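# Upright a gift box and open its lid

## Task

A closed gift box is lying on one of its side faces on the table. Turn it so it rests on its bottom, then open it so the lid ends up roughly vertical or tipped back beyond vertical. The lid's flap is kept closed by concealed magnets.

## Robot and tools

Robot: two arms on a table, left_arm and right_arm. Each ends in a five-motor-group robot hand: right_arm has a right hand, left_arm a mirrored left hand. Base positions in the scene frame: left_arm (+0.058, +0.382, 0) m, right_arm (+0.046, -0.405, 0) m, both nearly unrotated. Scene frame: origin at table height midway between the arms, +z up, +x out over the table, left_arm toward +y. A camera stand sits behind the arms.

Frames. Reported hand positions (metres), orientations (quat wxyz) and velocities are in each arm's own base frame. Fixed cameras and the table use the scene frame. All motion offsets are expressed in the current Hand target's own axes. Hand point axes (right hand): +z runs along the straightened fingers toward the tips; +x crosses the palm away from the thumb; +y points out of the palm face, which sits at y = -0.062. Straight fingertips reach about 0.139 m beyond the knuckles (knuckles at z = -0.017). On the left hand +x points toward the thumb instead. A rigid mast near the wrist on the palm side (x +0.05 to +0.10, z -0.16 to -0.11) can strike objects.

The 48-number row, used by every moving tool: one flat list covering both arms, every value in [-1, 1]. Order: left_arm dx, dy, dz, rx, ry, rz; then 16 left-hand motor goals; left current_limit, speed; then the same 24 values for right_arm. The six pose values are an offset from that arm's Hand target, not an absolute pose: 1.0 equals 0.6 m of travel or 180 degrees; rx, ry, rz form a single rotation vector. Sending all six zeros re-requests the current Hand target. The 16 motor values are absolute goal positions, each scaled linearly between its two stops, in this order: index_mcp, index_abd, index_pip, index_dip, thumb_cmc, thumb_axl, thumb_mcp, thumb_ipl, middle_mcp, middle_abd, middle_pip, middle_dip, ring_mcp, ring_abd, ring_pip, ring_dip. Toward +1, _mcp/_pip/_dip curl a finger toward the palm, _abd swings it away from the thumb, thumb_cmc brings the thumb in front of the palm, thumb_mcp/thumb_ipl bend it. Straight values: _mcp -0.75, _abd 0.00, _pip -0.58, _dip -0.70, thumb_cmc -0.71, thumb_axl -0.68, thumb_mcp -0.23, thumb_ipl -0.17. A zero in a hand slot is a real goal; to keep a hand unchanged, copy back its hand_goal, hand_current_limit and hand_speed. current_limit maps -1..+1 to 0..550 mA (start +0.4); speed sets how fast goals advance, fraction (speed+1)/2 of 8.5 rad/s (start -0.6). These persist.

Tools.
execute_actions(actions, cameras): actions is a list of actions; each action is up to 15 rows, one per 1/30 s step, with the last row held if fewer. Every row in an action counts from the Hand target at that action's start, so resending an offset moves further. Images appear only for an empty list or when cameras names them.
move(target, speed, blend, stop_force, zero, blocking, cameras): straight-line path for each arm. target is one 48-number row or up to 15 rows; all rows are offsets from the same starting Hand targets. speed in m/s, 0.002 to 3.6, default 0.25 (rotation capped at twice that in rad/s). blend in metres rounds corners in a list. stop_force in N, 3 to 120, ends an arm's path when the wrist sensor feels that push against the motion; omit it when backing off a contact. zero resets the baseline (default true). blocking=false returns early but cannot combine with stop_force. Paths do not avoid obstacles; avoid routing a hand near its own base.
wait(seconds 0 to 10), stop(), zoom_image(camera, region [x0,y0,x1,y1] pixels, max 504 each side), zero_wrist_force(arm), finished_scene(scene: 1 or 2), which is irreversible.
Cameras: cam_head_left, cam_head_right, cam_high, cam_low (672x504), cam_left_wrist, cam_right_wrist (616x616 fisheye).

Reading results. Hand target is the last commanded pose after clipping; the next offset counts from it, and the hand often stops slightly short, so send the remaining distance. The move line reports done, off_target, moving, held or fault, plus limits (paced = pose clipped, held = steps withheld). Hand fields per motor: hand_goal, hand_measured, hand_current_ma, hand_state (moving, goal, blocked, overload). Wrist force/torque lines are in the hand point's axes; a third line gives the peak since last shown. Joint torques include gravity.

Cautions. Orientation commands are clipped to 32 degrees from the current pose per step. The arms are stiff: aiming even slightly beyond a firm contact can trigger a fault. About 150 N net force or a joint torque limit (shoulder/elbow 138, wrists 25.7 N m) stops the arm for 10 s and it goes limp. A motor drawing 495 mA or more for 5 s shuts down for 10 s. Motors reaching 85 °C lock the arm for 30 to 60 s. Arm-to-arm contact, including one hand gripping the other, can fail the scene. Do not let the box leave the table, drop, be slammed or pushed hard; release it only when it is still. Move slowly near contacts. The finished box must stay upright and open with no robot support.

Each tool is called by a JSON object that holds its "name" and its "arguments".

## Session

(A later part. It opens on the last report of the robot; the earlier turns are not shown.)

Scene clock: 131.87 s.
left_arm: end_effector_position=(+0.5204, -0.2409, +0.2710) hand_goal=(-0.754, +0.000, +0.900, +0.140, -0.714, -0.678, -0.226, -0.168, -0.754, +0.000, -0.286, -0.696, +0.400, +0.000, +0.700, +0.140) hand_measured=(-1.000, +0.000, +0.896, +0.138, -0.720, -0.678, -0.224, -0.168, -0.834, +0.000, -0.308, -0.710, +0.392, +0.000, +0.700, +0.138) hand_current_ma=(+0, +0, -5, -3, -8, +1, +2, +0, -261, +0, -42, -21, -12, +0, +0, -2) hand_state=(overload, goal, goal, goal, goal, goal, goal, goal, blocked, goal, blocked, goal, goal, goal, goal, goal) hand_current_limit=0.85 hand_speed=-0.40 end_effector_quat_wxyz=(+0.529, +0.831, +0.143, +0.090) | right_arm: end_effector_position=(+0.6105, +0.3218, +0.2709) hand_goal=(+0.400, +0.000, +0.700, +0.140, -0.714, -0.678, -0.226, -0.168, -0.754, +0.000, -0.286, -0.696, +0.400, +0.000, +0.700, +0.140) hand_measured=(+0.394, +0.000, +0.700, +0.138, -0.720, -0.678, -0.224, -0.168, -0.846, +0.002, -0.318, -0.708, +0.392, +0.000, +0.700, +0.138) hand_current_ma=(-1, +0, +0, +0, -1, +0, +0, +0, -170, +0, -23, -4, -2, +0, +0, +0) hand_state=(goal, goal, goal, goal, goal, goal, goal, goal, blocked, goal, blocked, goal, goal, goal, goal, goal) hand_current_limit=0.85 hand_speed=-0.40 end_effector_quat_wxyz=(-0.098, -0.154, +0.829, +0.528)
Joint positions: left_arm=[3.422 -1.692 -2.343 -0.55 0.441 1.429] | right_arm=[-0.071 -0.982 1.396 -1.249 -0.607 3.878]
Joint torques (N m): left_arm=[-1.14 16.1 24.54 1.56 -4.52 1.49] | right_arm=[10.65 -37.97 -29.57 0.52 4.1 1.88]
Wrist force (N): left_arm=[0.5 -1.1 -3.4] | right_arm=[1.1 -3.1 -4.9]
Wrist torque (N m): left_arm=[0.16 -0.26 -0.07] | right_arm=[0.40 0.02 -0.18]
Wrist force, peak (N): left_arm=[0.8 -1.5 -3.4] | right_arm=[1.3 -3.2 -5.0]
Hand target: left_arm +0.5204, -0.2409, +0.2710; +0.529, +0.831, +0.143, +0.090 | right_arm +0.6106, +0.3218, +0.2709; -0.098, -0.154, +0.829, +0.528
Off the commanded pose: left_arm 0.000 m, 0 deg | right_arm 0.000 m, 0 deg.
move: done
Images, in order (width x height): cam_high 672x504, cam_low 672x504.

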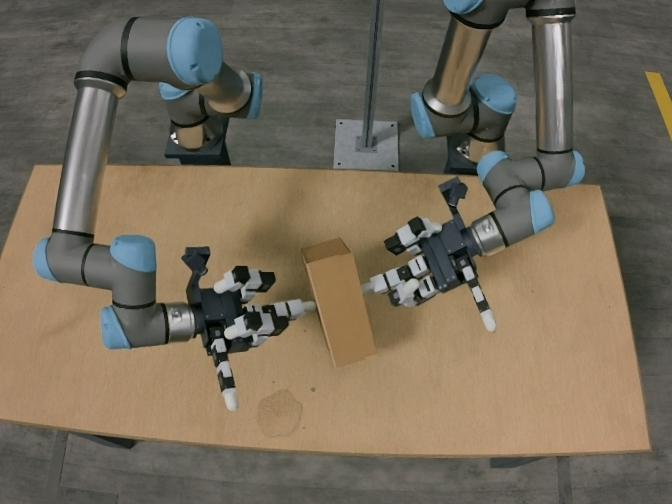

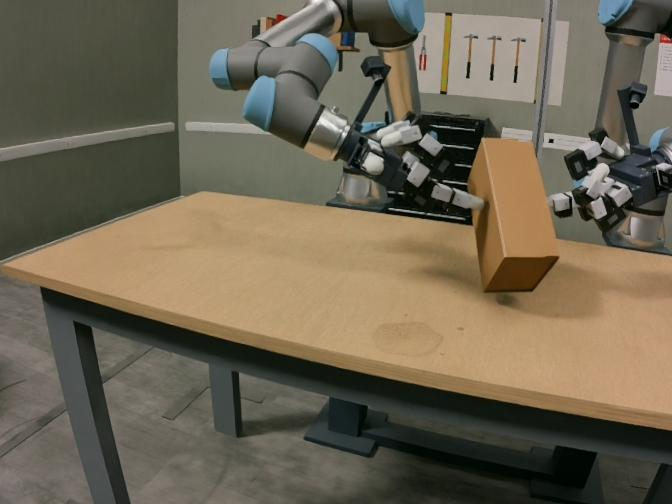

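{"name": "move", "arguments": {"target": [[0,-0.0265,0.0142,0,0,0,-0.754,0,0.9,0.14,-0.714,-0.678,-0.226,-0.168,-0.753,0,-0.285,-0.695,0.4,0,0.7,0.14,0.85,-0.4,0,-0.0265,0.0142,0,0,0,0.4,0,0.7,0.14,-0.714,-0.678,-0.226,-0.168,-0.753,0,-0.285,-0.695,0.4,0,0.7,0.14,0.85,-0.4],[-0.0333,-0.0355,0.0184,0,0,0,-0.754,0,0.9,0.14,-0.714,-0.678,-0.226,-0.168,-0.753,0,-0.285,-0.695,0.4,0,0.7,0.14,0.85,-0.4,0.0333,-0.0355,0.0184,0,0,0,0.4,0,0.7,0.14,-0.714,-0.678,-0.226,-0.168,-0.753,0,-0.285,-0.695,0.4,0,0.7,0.14,0.85,-0.4],[-0.1,-0.0537,0.0268,0,0,0,-0.754,0,0.9,0.14,-0.714,-0.678,-0.226,-0.168,-0.753,0,-0.285,-0.695,0.4,0,0.7,0.14,0.85,-0.4,0.1,-0.0537,0.0268,0,0,0,0.4,0,0.7,0.14,-0.714,-0.678,-0.226,-0.168,-0.753,0,-0.285,-0.695,0.4,0,0.7,0.14,0.85,-0.4]], "speed": 0.04, "blend": 0.005, "cameras": ["cam_high","cam_low","cam_head_left"]}}

Scene clock: 140.37 s.
left_arm: end_effector_position=(+0.4642, -0.2619, +0.2351) hand_goal=(-0.754, +0.000, +0.900, +0.140, -0.714, -0.678, -0.226, -0.168, -0.754, +0.000, -0.286, -0.696, +0.400, +0.000, +0.700, +0.140) hand_measured=(-1.000, +0.000, +0.896, +0.138, -0.720, -0.678, -0.224, -0.168, -0.834, +0.000, -0.314, -0.714, +0.392, +0.000, +0.700, +0.138) hand_current_ma=(+0, +0, -5, -3, -8, +1, +2, +0, -261, +1, -61, -32, -12, +0, +0, -2) hand_state=(overload, goal, goal, goal, goal, goal, goal, goal, blocked, goal, blocked, goal, goal, goal, goal, goal) hand_current_limit=0.85 hand_speed=-0.40 end_effector_quat_wxyz=(+0.529, +0.831, +0.143, +0.090) | right_arm: end_effector_position=(+0.5543, +0.3012, +0.2349) hand_goal=(+0.400, +0.000, +0.700, +0.140, -0.714, -0.678, -0.226, -0.168, -0.754, +0.000, -0.286, -0.696, +0.400, +0.000, +0.700, +0.140) hand_measured=(+0.394, +0.000, +0.700, +0.138, -0.720, -0.678, -0.224, -0.168, -0.854, +0.000, -0.338, -0.716, +0.392, +0.000, +0.700, +0.138) hand_current_ma=(-1, +0, +0, +0, -1, +0, +0, +0, -195, +0, -52, -10, -2, +0, +0, +0) hand_state=(goal, goal, goal, goal, goal, goal, goal, goal, blocked, goal, blocked, blocked, goal, goal, goal, goal) hand_current_limit=0.85 hand_speed=-0.40 end_effector_quat_wxyz=(-0.098, -0.154, +0.829, +0.528)
Joint positions: left_arm=[3.408 -1.694 -2.52 -0.344 0.443 1.398] | right_arm=[-0.111 -1.063 1.625 -1.356 -0.635 3.828]
Joint torques (N m): left_arm=[-17.39 27.99 4.15 4.66 0 -1.25] | right_arm=[-5.56 -51.11 -9.18 -2.44 -0.95 -1.79]
Wrist force (N): left_arm=[0.8 -1.5 -4.0] | right_arm=[0.7 -3.8 -5.1]
Wrist torque (N m): left_arm=[0.19 -0.27 0.24] | right_arm=[0.39 0.04 -0.11]
Wrist force, peak (N): left_arm=[0.6 -2.5 -7.2] | right_arm=[1.1 -5.1 -7.8]
Hand target: left_arm +0.4641, -0.2619, +0.2351; +0.529, +0.831, +0.143, +0.090 | right_arm +0.5543, +0.3012, +0.2349; -0.098, -0.154, +0.829, +0.528
Off the commanded pose: left_arm 0.000 m, 0 deg | right_arm 0.000 m, 0 deg.
move: done
Images, in order (width x height): cam_head_left 672x504, cam_high 672x504, cam_low 672x504.

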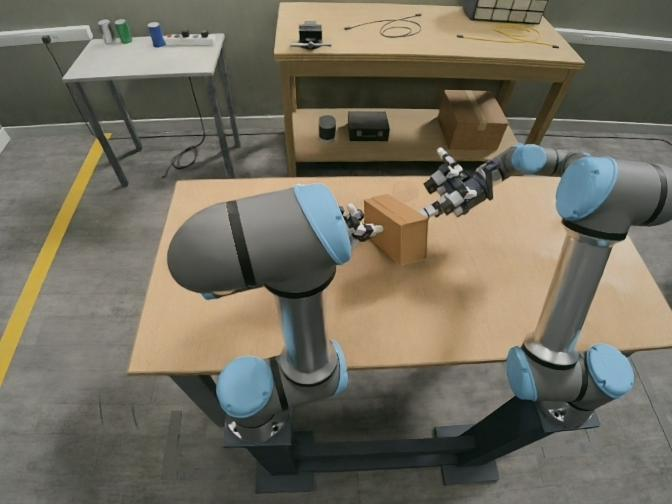

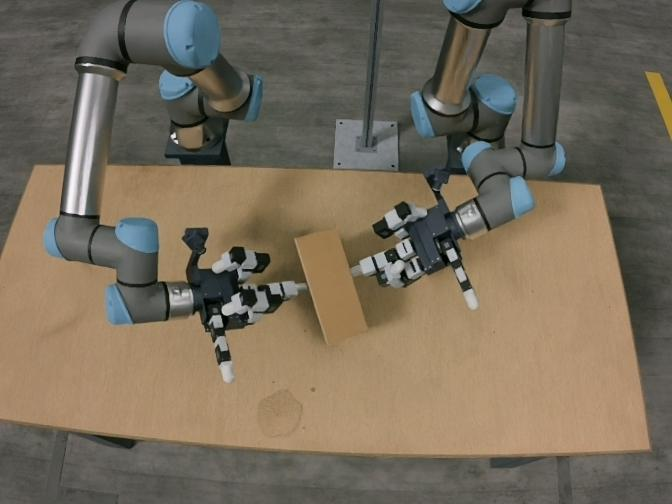

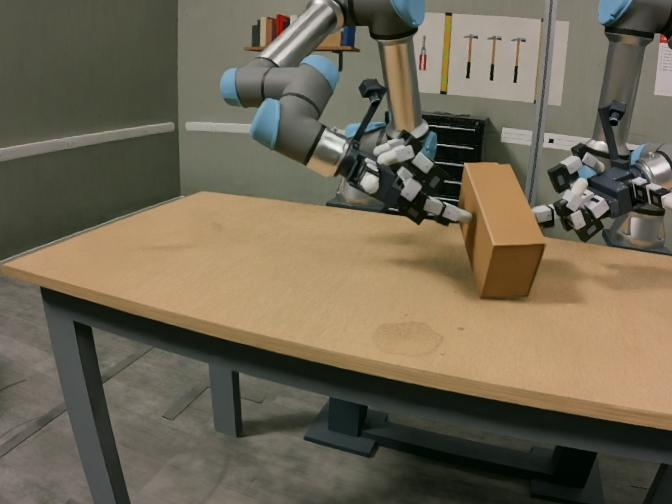

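{"name": "move", "arguments": {"target": [[-0.0583,-0.0297,0.015,0,0,0,-0.754,0,0.9,0.14,-0.714,-0.678,-0.226,-0.168,-0.753,0,-0.285,-0.695,0.4,0,0.7,0.14,0.85,-0.4,0.0583,-0.0297,0.015,0,0,0,0.4,0,0.7,0.14,-0.714,-0.678,-0.226,-0.168,-0.753,0,-0.285,-0.695,0.4,0,0.7,0.14,0.85,-0.4],[-0.1,-0.0695,0.0335,0,0,0,-0.754,0,0.9,0.14,-0.714,-0.678,-0.226,-0.168,-0.753,0,-0.285,-0.695,0.4,0,0.7,0.14,0.85,-0.4,0.1,-0.0695,0.0335,0,0,0,0.4,0,0.7,0.14,-0.714,-0.678,-0.226,-0.168,-0.753,0,-0.285,-0.695,0.4,0,0.7,0.14,0.85,-0.4]], "speed": 0.04, "blend": 0.005, "cameras": ["cam_high","cam_low","cam_head_left"]}}

Scene clock: 146.93 s.
left_arm: end_effector_position=(+0.4077, -0.2825, +0.1889) hand_goal=(-0.754, +0.000, +0.900, +0.140, -0.714, -0.678, -0.226, -0.168, -0.754, +0.000, -0.286, -0.696, +0.400, +0.000, +0.700, +0.140) hand_measured=(-1.000, +0.000, +0.896, +0.138, -0.720, -0.678, -0.224, -0.168, -0.840, +0.000, -0.316, -0.714, +0.392, +0.000, +0.700, +0.138) hand_current_ma=(+0, +0, -5, -3, -8, +1, +2, +0, -288, +0, -63, -34, -12, +0, +0, -2) hand_state=(overload, goal, goal, goal, goal, goal, goal, goal, blocked, goal, blocked, goal, goal, goal, goal, goal) hand_current_limit=0.85 hand_speed=-0.40 end_effector_quat_wxyz=(+0.529, +0.831, +0.143, +0.090) | right_arm: end_effector_position=(+0.4980, +0.2803, +0.1886) hand_goal=(+0.400, +0.000, +0.700, +0.140, -0.714, -0.678, -0.226, -0.168, -0.754, +0.000, -0.286, -0.696, +0.400, +0.000, +0.700, +0.140) hand_measured=(+0.394, +0.000, +0.700, +0.138, -0.720, -0.678, -0.224, -0.168, -0.856, -0.016, -0.316, -0.704, +0.392, +0.000, +0.700, +0.138) hand_current_ma=(-1, +0, +0, +0, -1, +0, +0, +0, -208, -5, -19, -1, -2, +0, +0, +0) hand_state=(goal, goal, goal, goal, goal, goal, goal, goal, blocked, goal, blocked, goal, goal, goal, goal, goal) hand_current_limit=0.85 hand_speed=-0.40 end_effector_quat_wxyz=(-0.098, -0.154, +0.829, +0.528)
Joint positions: left_arm=[3.39 -1.82 -2.692 -0.009 0.446 1.357] | right_arm=[-0.159 -1.109 1.837 -1.478 -0.67 3.772]
Joint torques (N m): left_arm=[-19.11 12.91 -0.3 4.33 -5.21 -0.91] | right_arm=[-0.78 -47.25 -5.39 -1.1 -1.15 -1.78]
Wrist force (N): left_arm=[0.8 -4.2 -13.1] | right_arm=[-0.2 -3.9 -13.8]
Wrist torque (N m): left_arm=[1.08 -0.51 0.34] | right_arm=[1.01 0.18 -0.16]
Wrist force, peak (N): left_arm=[0.8 -4.4 -13.9] | right_arm=[-0.3 -3.9 -14.6]
Hand target: left_arm +0.4077, -0.2825, +0.1889; +0.529, +0.831, +0.143, +0.090 | right_arm +0.4980, +0.2803, +0.1886; -0.098, -0.154, +0.829, +0.528
Off the commanded pose: left_arm 0.000 m, 0 deg | right_arm 0.000 m, 0 deg.
move: done
Images, in order (width x height): cam_head_left 672x504, cam_high 672x504, cam_low 672x504.

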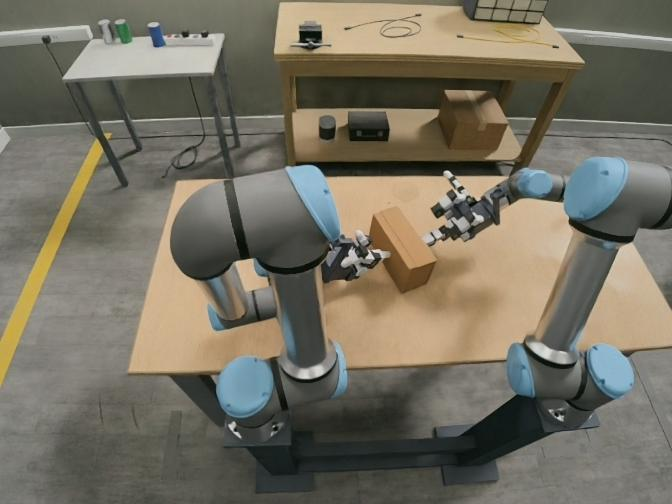

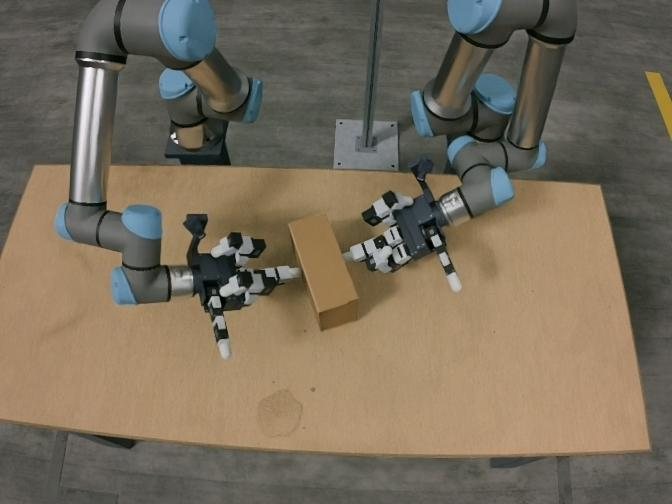

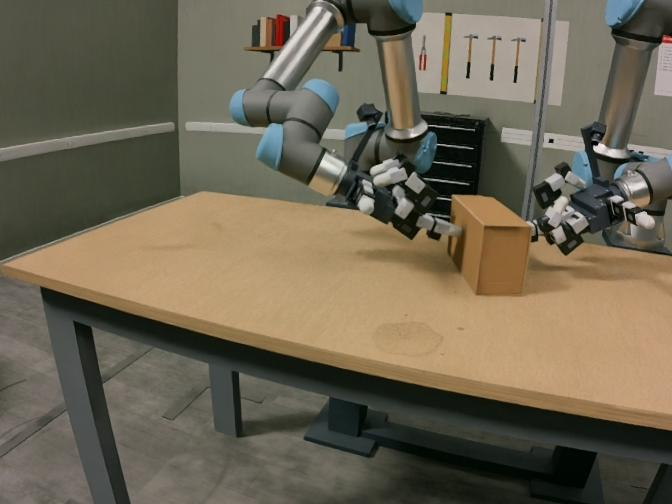

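{"name": "move", "arguments": {"target": [0,-0.0423,-0.0906,0,0,0,-0.754,0,0.9,0.14,-0.714,-0.678,-0.226,-0.168,-0.753,0,-0.285,-0.695,0.4,0,0.7,0.14,0.85,-0.4,0,-0.0423,-0.0906,0,0,0,0.4,0,0.7,0.14,-0.714,-0.678,-0.226,-0.168,-0.753,0,-0.285,-0.695,0.4,0,0.7,0.14,0.85,-0.4], "speed": 0.05, "cameras": ["cam_high","cam_low","cam_head_left","cam_head_right"]}}

{"name": "zoom_image", "arguments": {"camera": "cam_high", "region": [260, 190, 400, 350]}}

{"name": "zoom_image", "arguments": {"camera": "cam_head_left", "region": [330, 180, 460, 310]}}

Scene clock: 152.03 s.
left_arm: end_effector_position=(+0.3876, -0.2260, +0.1889) hand_goal=(-0.754, +0.000, +0.900, +0.140, -0.714, -0.678, -0.226, -0.168, -0.754, +0.000, -0.286, -0.696, +0.400, +0.000, +0.700, +0.140) hand_measured=(-1.000, +0.000, +0.896, +0.138, -0.720, -0.678, -0.224, -0.168, -0.772, +0.000, -0.292, -0.700, +0.392, +0.000, +0.700, +0.138) hand_current_ma=(+0, +0, -5, -3, -8, +1, +2, +0, -35, +0, -9, -4, -12, +0, +0, -2) hand_state=(overload, goal, goal, goal, goal, goal, goal, goal, goal, goal, goal, goal, goal, goal, goal, goal) hand_current_limit=0.85 hand_speed=-0.40 end_effector_quat_wxyz=(+0.529, +0.831, +0.144, +0.090) | right_arm: end_effector_position=(+0.5195, +0.2242, +0.1886) hand_goal=(+0.400, +0.000, +0.700, +0.140, -0.714, -0.678, -0.226, -0.168, -0.754, +0.000, -0.286, -0.696, +0.400, +0.000, +0.700, +0.140) hand_measured=(+0.394, +0.000, +0.700, +0.138, -0.720, -0.678, -0.224, -0.168, -0.776, -0.002, -0.294, -0.700, +0.392, +0.000, +0.700, +0.138) hand_current_ma=(-1, +0, +0, +0, -1, +0, +0, +0, -12, +0, -2, +0, -2, +0, +0, +0) hand_state=(goal, goal, goal, goal, goal, goal, goal, goal, blocked, goal, goal, goal, goal, goal, goal, goal) hand_current_limit=0.85 hand_speed=-0.40 end_effector_quat_wxyz=(-0.098, -0.154, +0.829, +0.528)
Joint positions: left_arm=[3.616 -1.523 -2.724 -0.745 0.456 1.878] | right_arm=[-0.25 -1.069 1.756 -1.367 -0.738 3.68]
Joint torques (N m): left_arm=[13.95 18.62 19.75 1.04 0.95 1.38] | right_arm=[-8.45 -31.15 -25.8 0.66 -1.89 -1.77]
Wrist force (N): left_arm=[0.9 1.2 0.0] | right_arm=[0.6 0.3 -0.8]
Wrist torque (N m): left_arm=[-0.35 -0.18 -0.02] | right_arm=[-0.15 -0.01 -0.01]
Wrist force, peak (N): left_arm=[0.8 -4.4 -13.4] | right_arm=[0.0 -3.7 -14.3]
Hand target: left_arm +0.3876, -0.2259, +0.1889; +0.529, +0.831, +0.143, +0.090 | right_arm +0.5195, +0.2242, +0.1886; -0.098, -0.154, +0.829, +0.528
Off the commanded pose: left_arm 0.000 m, 0 deg | right_arm 0.000 m, 0 deg.
move: done
Images, in order (width x height): cam_head_left 672x504, cam_head_right 672x504, cam_high 672x504, cam_low 672x504.

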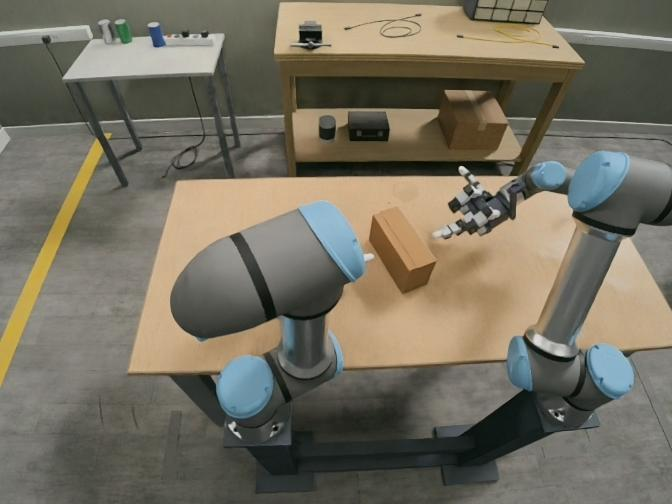

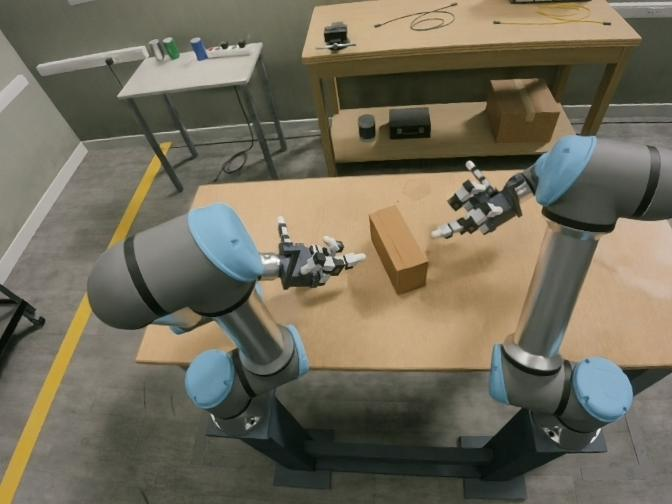

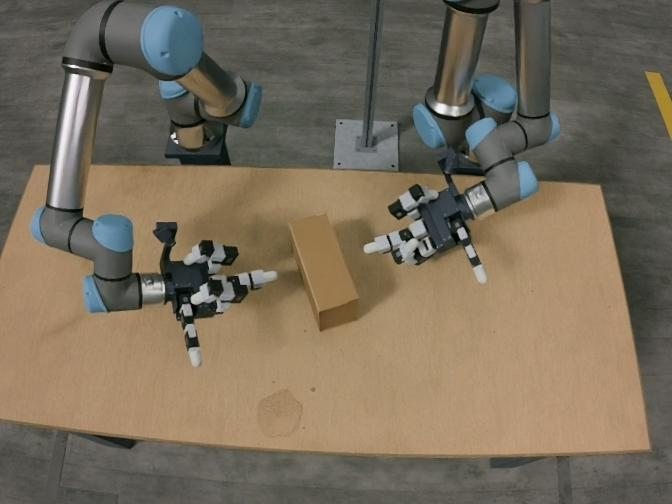

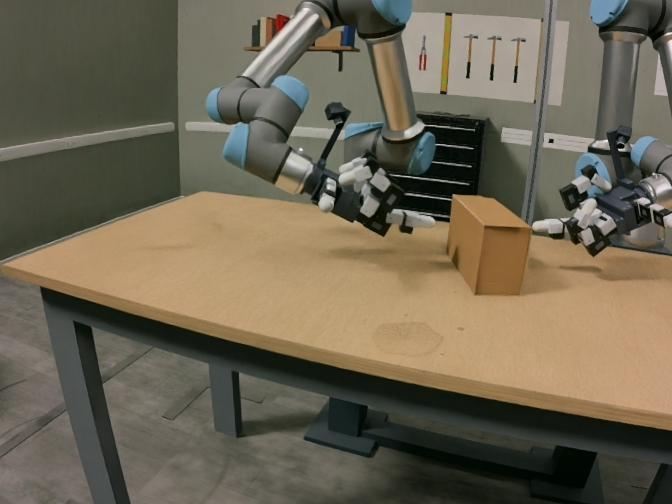

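Scaled by 3.150 from the camera's 672x504 image, which has a finer 960x720 frame.

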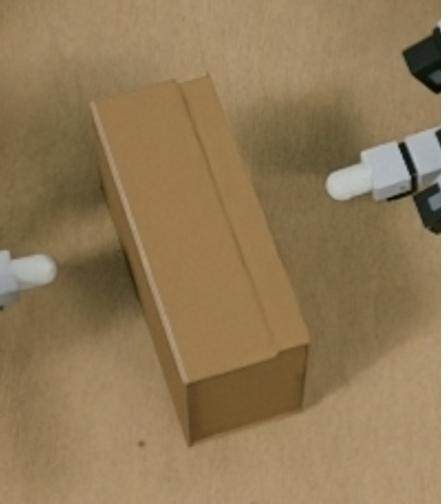

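Scaled by 3.877 from the camera's 672x504 image, which has a finer 960x720 frame.

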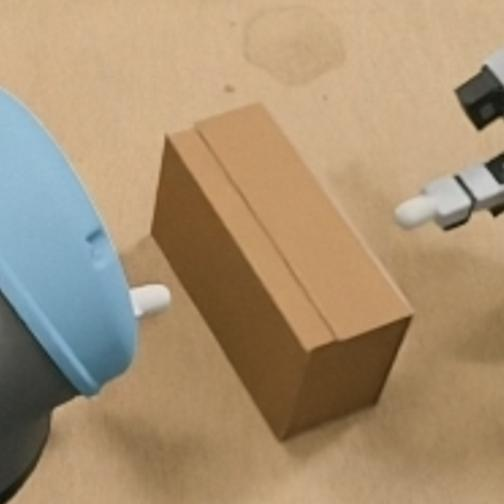

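{"name": "move", "arguments": {"target": [[0.07,0.0998,0.0067,0.0278,0.005,-0.0028,-0.754,0,0.9,0.14,-0.714,-0.678,-0.226,-0.168,-0.753,0,-0.285,-0.695,-0.753,0,-0.285,-0.695,0.85,-0.4,0.02,0.1964,-0.0916,0.2222,0.0039,-0.0039,0.4,0,0.7,0.14,-0.714,-0.678,-0.226,-0.168,-0.78,0,-0.57,-0.7,-0.78,0,-0.57,-0.7,0.85,-0.4],[0.1392,0.0998,0.0067,0.0278,0.005,-0.0028,-0.754,0,0.9,0.14,-0.714,-0.678,-0.226,-0.168,-0.753,0,-0.285,-0.695,-0.753,0,-0.285,-0.695,0.85,-0.4,0.0408,0.3332,0.2752,0.2222,0.0039,-0.0039,0.4,0,0.7,0.14,-0.714,-0.678,-0.226,-0.168,-0.78,0,-0.57,-0.7,-0.78,0,-0.57,-0.7,0.85,-0.4]], "speed": 0.2, "blend": 0.01, "cameras": ["cam_high","cam_low","cam_head_left","cam_head_right"]}}

{"name": "zoom_image", "arguments": {"camera": "cam_high", "region": [240, 180, 420, 360]}}

{"name": "zoom_image", "arguments": {"camera": "cam_low", "region": [400, 100, 620, 320]}}

Scene clock: 187.07 s.
left_arm: end_effector_position=(+0.4761, -0.2253, +0.2413) hand_goal=(-0.754, +0.000, +0.900, +0.140, -0.714, -0.678, -0.226, -0.168, -0.754, +0.000, -0.286, -0.696, -0.754, +0.000, -0.286, -0.696) hand_measured=(-1.000, +0.000, +0.896, +0.138, -0.720, -0.678, -0.224, -0.168, -0.772, +0.000, -0.292, -0.700, -0.760, +0.000, -0.286, -0.694) hand_current_ma=(+0, +0, -5, -3, -8, +1, +2, +0, -32, +0, -8, -4, -9, +0, +0, +2) hand_state=(overload, goal, goal, goal, goal, goal, goal, goal, goal, goal, goal, goal, goal, goal, goal, goal) hand_current_limit=0.85 hand_speed=-0.40 end_effector_quat_wxyz=(+0.492, +0.852, +0.155, +0.088) | right_arm: end_effector_position=(+0.4128, +0.4340, +0.3000) hand_goal=(+0.400, +0.000, +0.700, +0.140, -0.714, -0.678, -0.226, -0.168, -0.780, +0.000, -0.570, -0.700, -0.780, +0.000, -0.570, -0.700) hand_measured=(+0.394, +0.000, +0.700, +0.138, -0.720, -0.678, -0.224, -0.168, -0.786, -0.002, -0.570, -0.700, -0.784, +0.000, -0.570, -0.698) hand_current_ma=(-1, +0, +0, +0, -1, +0, +0, +0, -1, +0, +0, +0, -1, +0, +0, +0) hand_state=(goal, goal, goal, goal, goal, goal, goal, goal, goal, goal, goal, goal, goal, goal, goal, goal) hand_current_limit=0.85 hand_speed=-0.40 end_effector_quat_wxyz=(-0.041, -0.186, +0.958, +0.212)
Joint positions: left_arm=[3.49 -1.573 -2.465 -0.659 0.524 1.551] | right_arm=[0.269 -1.49 1.771 -1.799 -1.138 4.586]
Joint torques (N m): left_arm=[-15.53 9.91 24.1 4.26 0.1 -1.15] | right_arm=[8.94 -19.48 -31.18 -4.04 -1.68 2]
Wrist force (N): left_arm=[0.7 1.3 0.2] | right_arm=[0.2 0.6 -0.4]
Wrist torque (N m): left_arm=[-0.29 -0.16 0.11] | right_arm=[0.05 -0.05 -0.10]
Wrist force, peak (N): left_arm=[1.2 1.3 0.4] | right_arm=[1.1 0.1 -1.4]
Hand target: left_arm +0.4761, -0.2253, +0.2413; +0.492, +0.852, +0.155, +0.088 | right_arm +0.4128, +0.4341, +0.2999; -0.041, -0.186, +0.958, +0.212
Off the commanded pose: left_arm 0.000 m, 0 deg | right_arm 0.000 m, 0 deg.
move: done
Images, in order (width x height): cam_head_left 672x504, cam_head_right 672x504, cam_high 672x504, cam_low 672x504.

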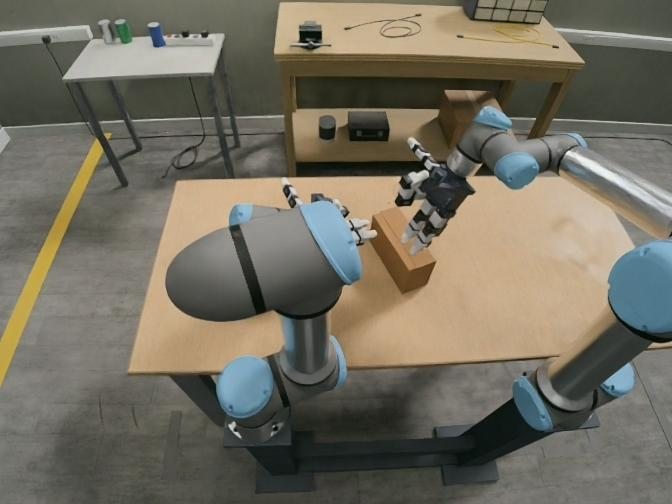

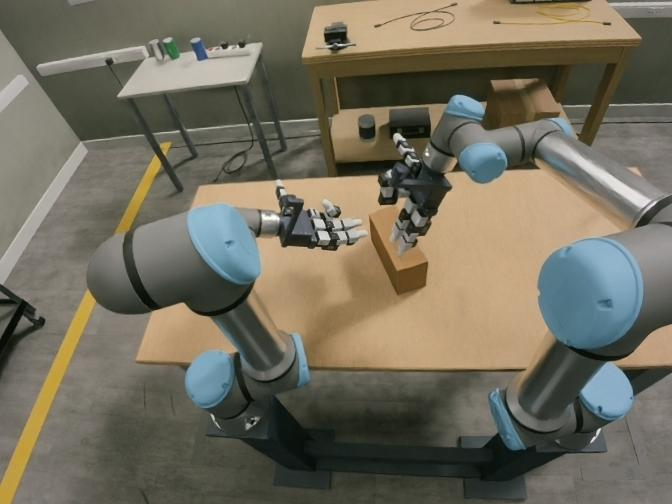

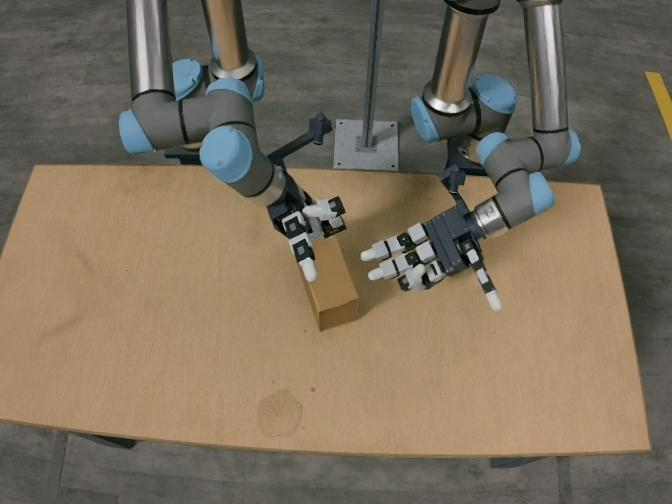

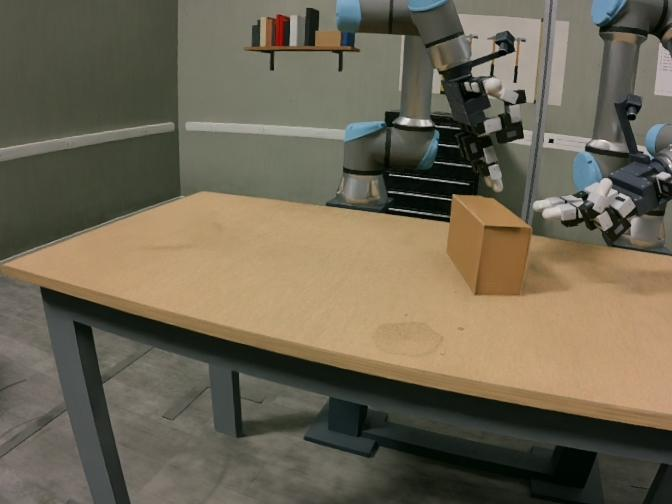

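Scaled by 2.800 from the camera's 672x504 image, which has a finer 960x720 frame.

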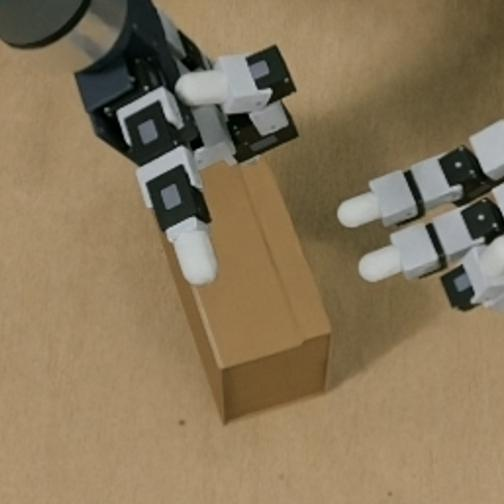

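Scaled by 2.291 from the camera's 672x504 image, which has a finer 960x720 frame.

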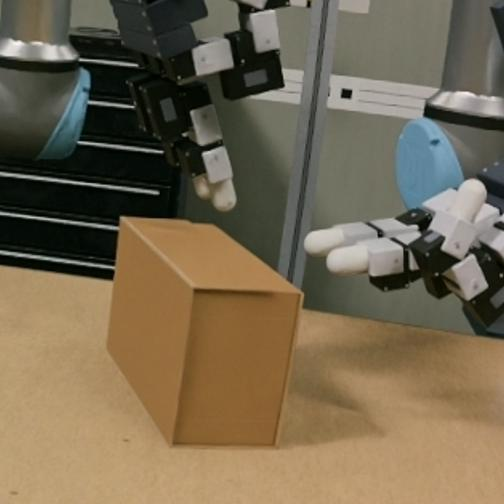

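{"name": "zoom_image", "arguments": {"camera": "cam_head_left", "region": [340, 180, 460, 300]}}

{"name": "zoom_image", "arguments": {"camera": "cam_head_right", "region": [330, 180, 450, 300]}}

Scaled by 4.200 from the camera's 672x504 image, which has a finer 960x720 frame.

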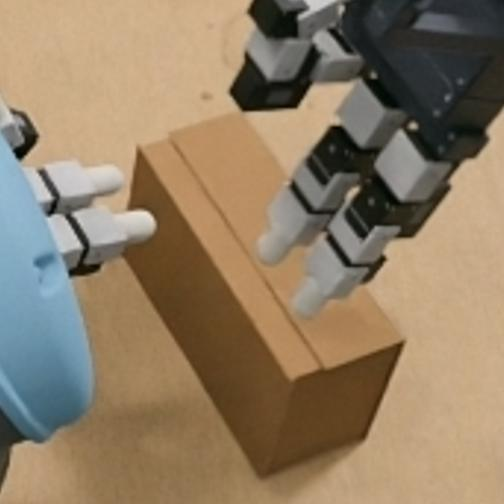

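Scaled by 4.200 from the camera's 672x504 image, which has a finer 960x720 frame.

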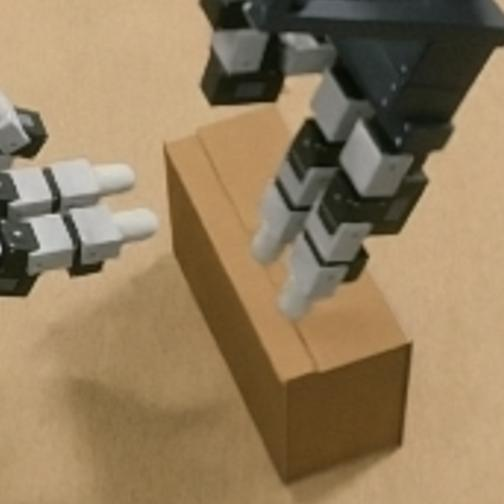

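{"name": "move", "arguments": {"target": [0,0.03,0.052,0,0,0,-0.754,0,0.9,0.14,-0.714,-0.678,-0.226,-0.168,-0.753,0,-0.285,-0.695,-0.753,0,-0.285,-0.695,0.85,-0.4,0,-0.0322,0.0769,0,0,0,0.4,0,0.7,0.14,-0.714,-0.678,-0.226,-0.168,-0.78,0,-0.57,-0.7,-0.78,0,-0.57,-0.7,0.85,-0.4], "speed": 0.03, "stop_force": 9, "cameras": ["cam_high","cam_low","cam_head_left","cam_head_right"]}}

{"name": "zoom_image", "arguments": {"camera": "cam_low", "region": [440, 140, 560, 260]}}

{"name": "zoom_image", "arguments": {"camera": "cam_head_left", "region": [340, 180, 460, 300]}}

{"name": "zoom_image", "arguments": {"camera": "cam_high", "region": [270, 200, 390, 340]}}

Scene clock: 197.70 s.
left_arm: end_effector_position=(+0.4888, -0.2590, +0.2413) hand_goal=(-0.754, +0.000, +0.900, +0.140, -0.714, -0.678, -0.226, -0.168, -0.754, +0.000, -0.286, -0.696, -0.754, +0.000, -0.286, -0.696) hand_measured=(-1.000, +0.000, +0.896, +0.138, -0.720, -0.678, -0.224, -0.168, -0.772, +0.000, -0.292, -0.700, -0.760, +0.000, -0.286, -0.694) hand_current_ma=(+0, +0, -5, -3, -8, +1, +2, +0, -32, +0, -8, -4, -9, +0, +0, +2) hand_state=(overload, goal, goal, goal, goal, goal, goal, goal, goal, goal, goal, goal, goal, goal, goal, goal) hand_current_limit=0.85 hand_speed=-0.40 end_effector_quat_wxyz=(+0.492, +0.852, +0.155, +0.088) | right_arm: end_effector_position=(+0.4124, +0.4352, +0.2710) hand_goal=(+0.400, +0.000, +0.700, +0.140, -0.714, -0.678, -0.226, -0.168, -0.780, +0.000, -0.570, -0.700, -0.780, +0.000, -0.570, -0.700) hand_measured=(+0.394, +0.000, +0.700, +0.138, -0.720, -0.678, -0.224, -0.168, -0.778, -0.002, -0.568, -0.698, -0.778, +0.000, -0.568, -0.696) hand_current_ma=(-1, +0, +0, +0, -1, +0, +0, +0, +0, +0, +0, +0, +0, +0, +0, +0) hand_state=(goal, goal, goal, goal, goal, goal, goal, goal, goal, goal, goal, goal, goal, goal, goal, goal) hand_current_limit=0.85 hand_speed=-0.40 end_effector_quat_wxyz=(-0.041, -0.186, +0.958, +0.212)
Joint positions: left_arm=[3.388 -1.663 -2.441 -0.42 0.535 1.35] | right_arm=[0.271 -1.468 1.824 -1.875 -1.138 4.589]
Joint torques (N m): left_arm=[-15.81 12.7 22.57 4.28 0.75 -1.09] | right_arm=[-9.01 -36.51 -29.61 -1.06 1.63 -1.67]
Wrist force (N): left_arm=[0.6 1.2 -0.1] | right_arm=[0.1 0.6 -2.7]
Wrist torque (N m): left_arm=[-0.30 -0.09 0.12] | right_arm=[0.17 0.05 -0.12]
Wrist force, peak (N): left_arm=[0.9 1.5 0.3] | right_arm=[0.3 4.7 -14.4]
Hand target: left_arm +0.4888, -0.2591, +0.2413; +0.492, +0.852, +0.155, +0.088 | right_arm +0.4124, +0.4352, +0.2710; -0.041, -0.186, +0.958, +0.212 (not the last commanded pose)
Off the commanded pose: left_arm 0.000 m, 0 deg | right_arm 0.021 m, 0 deg.
move: contact (right_arm)
Images, in order (width x height): cam_head_left 672x504, cam_head_right 672x504, cam_high 672x504, cam_low 672x504.

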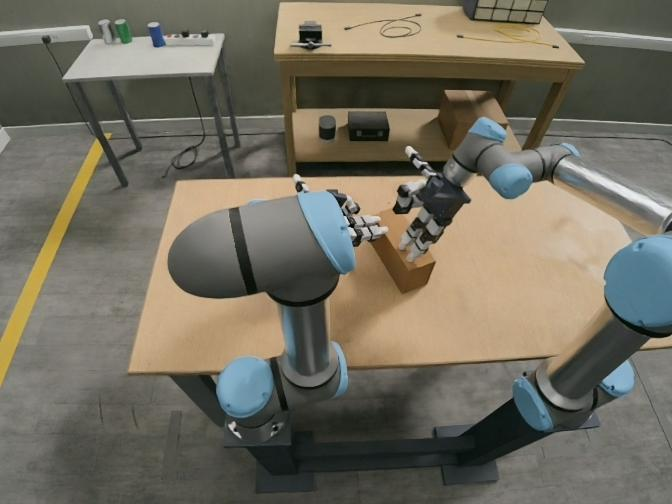

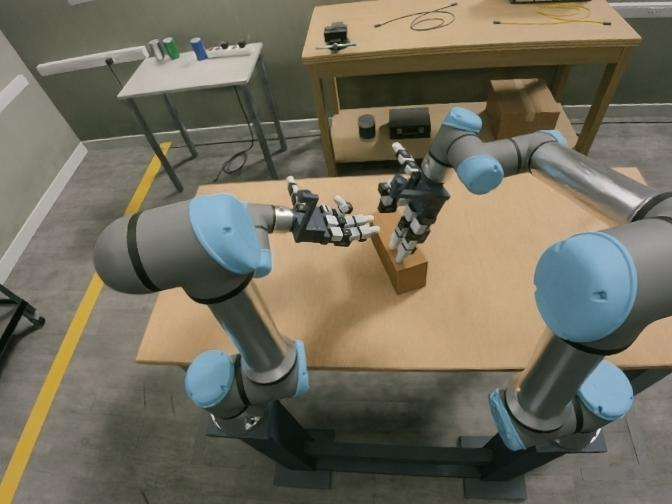

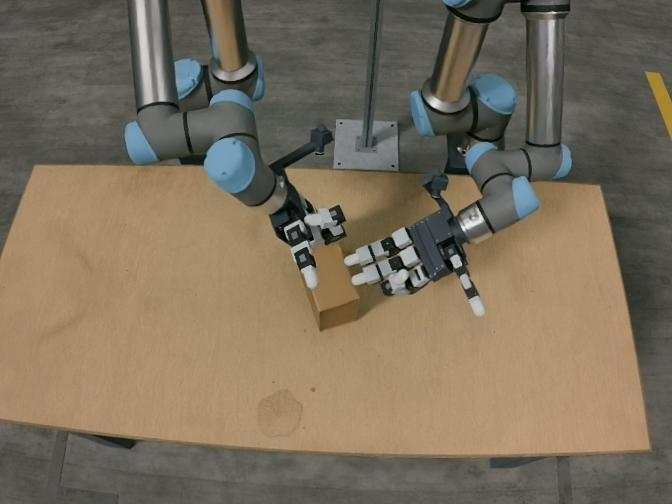

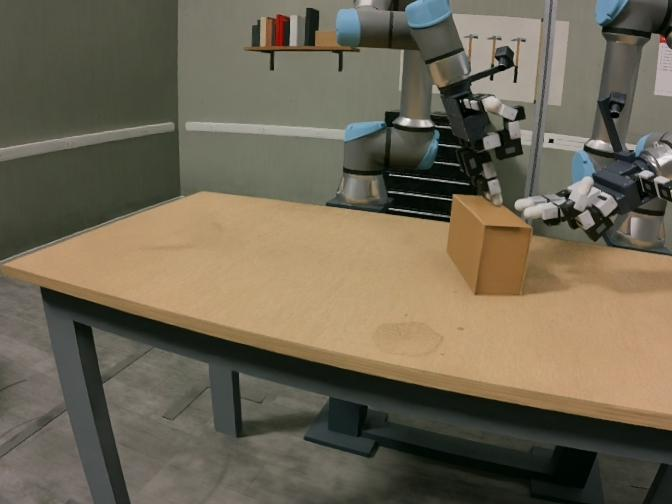

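Scaled by 4.200 from the camera's 672x504 image, which has a finer 960x720 frame.

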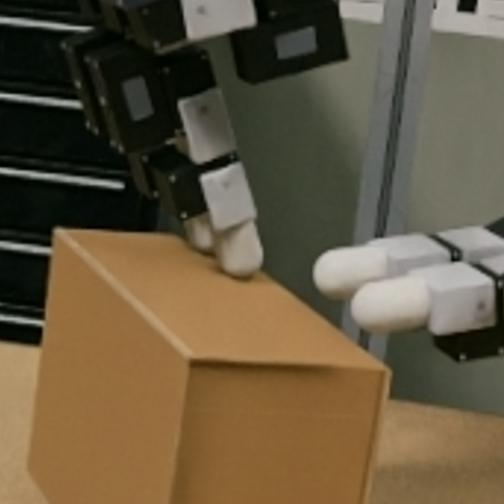

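Scaled by 4.200 from the camera's 672x504 image, which has a finer 960x720 frame.

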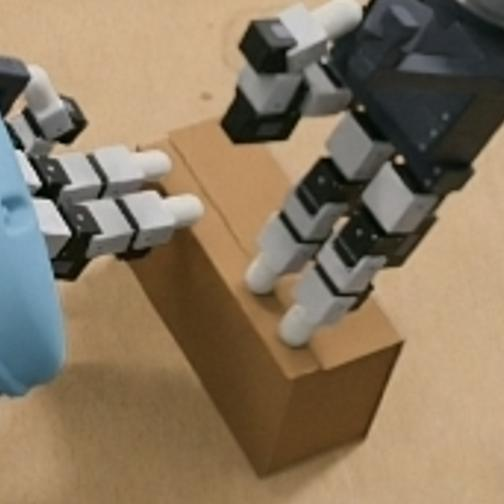

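Scaled by 3.600 from the camera's 672x504 image, which has a finer 960x720 frame.

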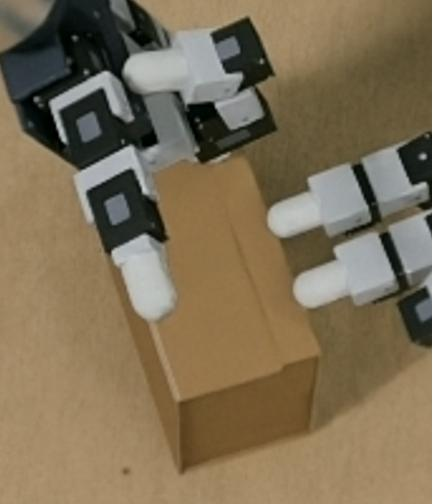

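{"name": "move", "arguments": {"target": [[0,0.0058,0.0101,0,0,0,-0.754,0,0.9,0.14,-0.714,-0.678,-0.226,-0.168,-0.753,0,-0.285,-0.695,-0.753,0,-0.285,-0.695,0.85,-0.4,0,0.0103,-0.0025,0,0,0,0.4,0,0.7,0.14,-0.714,-0.678,-0.226,-0.168,-0.78,0,-0.57,-0.7,-0.78,0,-0.57,-0.7,0.85,-0.4],[0,0.0117,0.0202,0,0,0,-0.754,0,0.9,0.14,-0.714,-0.678,-0.226,-0.168,-0.753,0,-0.285,-0.695,-0.753,0,-0.285,-0.695,0.85,-0.4,0,0.0065,0.0058,0,0,0,0.4,0,0.7,0.14,-0.714,-0.678,-0.226,-0.168,-0.78,0,-0.57,-0.7,-0.78,0,-0.57,-0.7,0.85,-0.4]], "speed": 0.03}}

{"name": "move", "arguments": {"target": [0,-0.0202,0.0117,0,0,0,-0.754,0,0.9,0.14,-0.714,-0.678,-0.226,-0.168,-0.753,0,-0.285,-0.695,-0.753,0,-0.285,-0.695,0.85,-0.4,0,-0.007,0.0151,0,0,0,0.4,0,0.7,0.14,-0.714,-0.678,-0.226,-0.168,-0.78,0,-0.57,-0.7,-0.78,0,-0.57,-0.7,0.85,-0.4], "speed": 0.02, "stop_force": 8, "cameras": ["cam_high","cam_low","cam_head_left","cam_head_right"]}}

{"name": "zoom_image", "arguments": {"camera": "cam_head_left", "region": [340, 180, 460, 300]}}

{"name": "zoom_image", "arguments": {"camera": "cam_high", "region": [270, 200, 390, 340]}}

{"name": "zoom_image", "arguments": {"camera": "cam_low", "region": [440, 140, 560, 260]}}

Scene clock: 209.30 s.
left_arm: end_effector_position=(+0.4937, -0.2721, +0.2413) hand_goal=(-0.754, +0.000, +0.900, +0.140, -0.714, -0.678, -0.226, -0.168, -0.754, +0.000, -0.286, -0.696, -0.754, +0.000, -0.286, -0.696) hand_measured=(-1.000, +0.000, +0.896, +0.138, -0.720, -0.678, -0.224, -0.168, -0.772, +0.000, -0.292, -0.700, -0.760, +0.000, -0.286, -0.694) hand_current_ma=(+0, +0, -5, -3, -8, +1, +2, +0, -32, +0, -8, -4, -9, +0, +0, +2) hand_state=(overload, goal, goal, goal, goal, goal, goal, goal, goal, goal, goal, goal, goal, goal, goal, goal) hand_current_limit=0.85 hand_speed=-0.40 end_effector_quat_wxyz=(+0.492, +0.852, +0.155, +0.088) | right_arm: end_effector_position=(+0.4105, +0.4398, +0.2696) hand_goal=(+0.400, +0.000, +0.700, +0.140, -0.714, -0.678, -0.226, -0.168, -0.780, +0.000, -0.570, -0.700, -0.780, +0.000, -0.570, -0.700) hand_measured=(+0.394, +0.000, +0.700, +0.138, -0.720, -0.678, -0.224, -0.168, -0.764, +0.000, -0.560, -0.698, -0.764, +0.000, -0.558, -0.694) hand_current_ma=(-1, +0, +0, +0, -1, +0, +0, +0, +8, +0, +3, +0, +7, +0, +3, +1) hand_state=(goal, goal, goal, goal, goal, goal, goal, goal, goal, goal, goal, goal, goal, goal, goal, goal) hand_current_limit=0.85 hand_speed=-0.40 end_effector_quat_wxyz=(-0.041, -0.186, +0.958, +0.212)
Joint positions: left_arm=[3.35 -1.698 -2.426 -0.338 0.543 1.278] | right_arm=[0.281 -1.465 1.826 -1.885 -1.137 4.6]
Joint torques (N m): left_arm=[-15.54 12.94 22.32 4.39 0.78 -1.03] | right_arm=[8.09 -15.45 -11.45 -3.87 2.23 1.79]
Wrist force (N): left_arm=[0.6 1.5 0.1] | right_arm=[-0.2 3.1 -6.9]
Wrist torque (N m): left_arm=[-0.30 -0.09 0.13] | right_arm=[0.36 0.23 -0.03]
Wrist force, peak (N): left_arm=[0.9 1.4 0.0] | right_arm=[-0.2 3.1 -6.9]
Hand target: left_arm +0.4937, -0.2722, +0.2413; +0.492, +0.852, +0.155, +0.088 | right_arm +0.4105, +0.4398, +0.2695; -0.041, -0.186, +0.958, +0.212
Off the commanded pose: left_arm 0.000 m, 0 deg | right_arm 0.000 m, 0 deg.
move: done

Scene clock: 210.97 s.
left_arm: end_effector_position=(+0.4937, -0.2722, +0.2273) hand_goal=(-0.754, +0.000, +0.900, +0.140, -0.714, -0.678, -0.226, -0.168, -0.754, +0.000, -0.286, -0.696, -0.754, +0.000, -0.286, -0.696) hand_measured=(-1.000, +0.000, +0.896, +0.138, -0.720, -0.678, -0.224, -0.168, -0.732, +0.000, -0.268, -0.684, -0.730, +0.000, -0.270, -0.686) hand_current_ma=(+0, +0, -5, -3, -8, +1, +2, +0, +43, +0, +33, +19, +49, +0, +26, +16) hand_state=(overload, goal, goal, goal, goal, goal, goal, goal, blocked, goal, goal, goal, blocked, goal, goal, goal) hand_current_limit=0.85 hand_speed=-0.40 end_effector_quat_wxyz=(+0.492, +0.852, +0.155, +0.088) | right_arm: end_effector_position=(+0.4105, +0.4398, +0.2665) hand_goal=(+0.400, +0.000, +0.700, +0.140, -0.714, -0.678, -0.226, -0.168, -0.780, +0.000, -0.570, -0.700, -0.780, +0.000, -0.570, -0.700) hand_measured=(+0.394, +0.000, +0.700, +0.138, -0.720, -0.678, -0.224, -0.168, -0.734, +0.000, -0.538, -0.690, -0.734, +0.002, -0.538, -0.684) hand_current_ma=(-1, +0, +0, +0, -1, +0, +0, +0, +49, +0, +21, +3, +47, +0, +22, +6) hand_state=(goal, goal, goal, goal, goal, goal, goal, goal, blocked, goal, blocked, goal, blocked, goal, blocked, goal) hand_current_limit=0.85 hand_speed=-0.40 end_effector_quat_wxyz=(-0.041, -0.186, +0.958, +0.212)
Joint positions: left_arm=[3.35 -1.74 -2.437 -0.284 0.543 1.277] | right_arm=[0.281 -1.462 1.831 -1.893 -1.137 4.6]
Joint torques (N m): left_arm=[-15.99 13.77 4.2 4.06 -2.52 -0.96] | right_arm=[8.43 -33.19 -26.17 -0.27 0.97 1.86]
Wrist force (N): left_arm=[0.4 3.8 -3.2] | right_arm=[-0.1 3.0 -10.6]
Wrist torque (N m): left_arm=[-0.39 -0.20 0.01] | right_arm=[0.63 0.34 -0.02]
Wrist force, peak (N): left_arm=[0.6 3.9 -3.5] | right_arm=[0.4 5.8 -16.7]
Hand target: left_arm +0.4937, -0.2722, +0.2273; +0.492, +0.852, +0.155, +0.088 | right_arm +0.4105, +0.4398, +0.2665; -0.041, -0.186, +0.958, +0.212 (not the last commanded pose)
Off the commanded pose: left_arm 0.000 m, 0 deg | right_arm 0.007 m, 0 deg.
move: contact (right_arm)
Images, in order (width x height): cam_head_left 672x504, cam_head_right 672x504, cam_high 672x504, cam_low 672x504.

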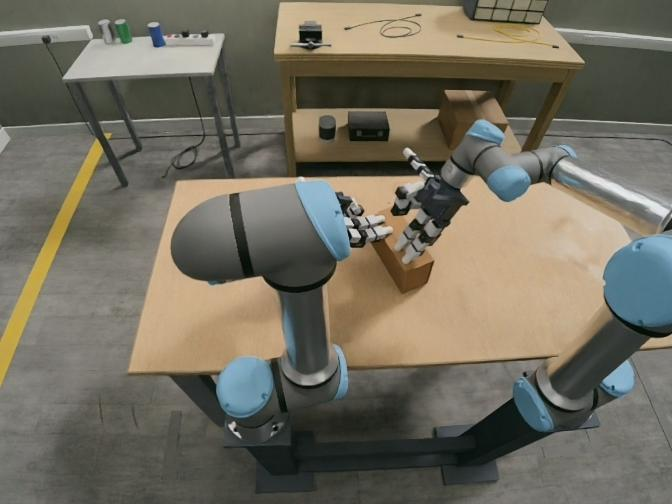

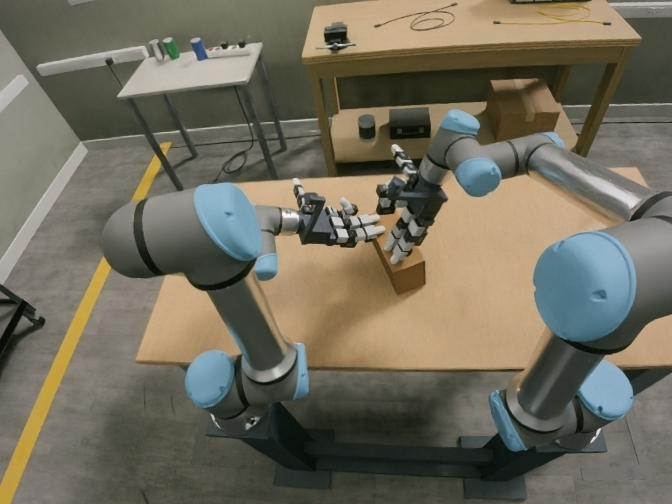

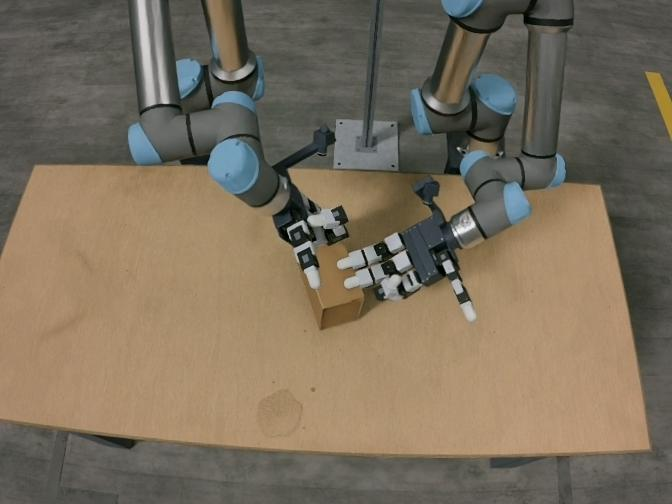

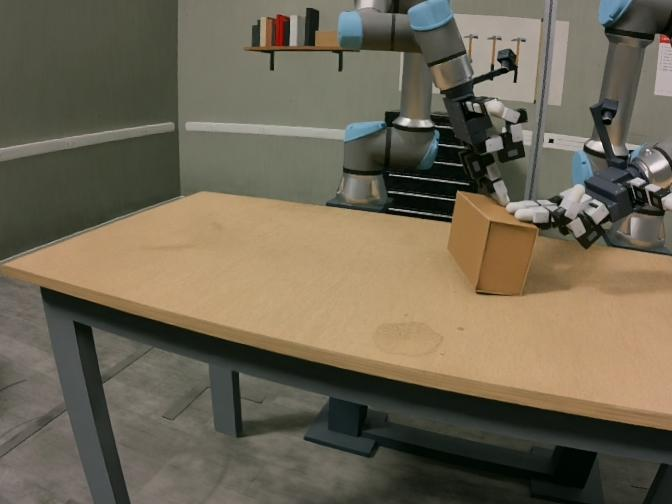

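Scaled by 4.200 from the camera's 672x504 image, which has a finer 960x720 frame.

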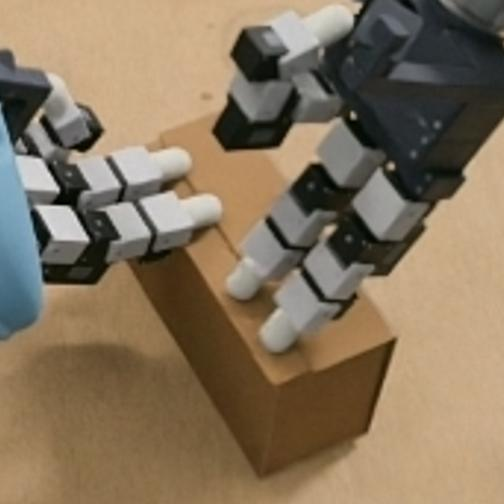

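Scaled by 3.600 from the camera's 672x504 image, which has a finer 960x720 frame.

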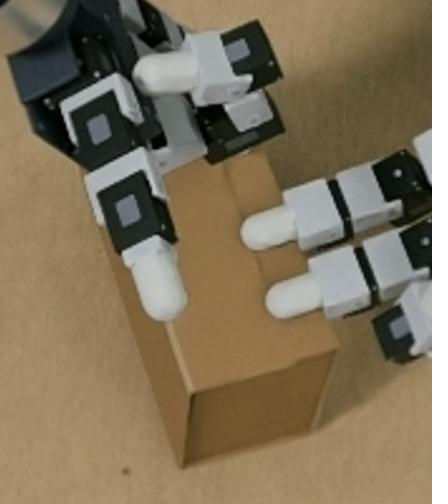

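Scaled by 4.200 from the camera's 672x504 image, which has a finer 960x720 frame.

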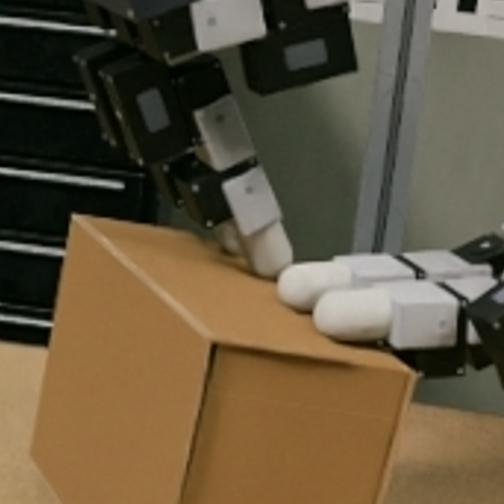

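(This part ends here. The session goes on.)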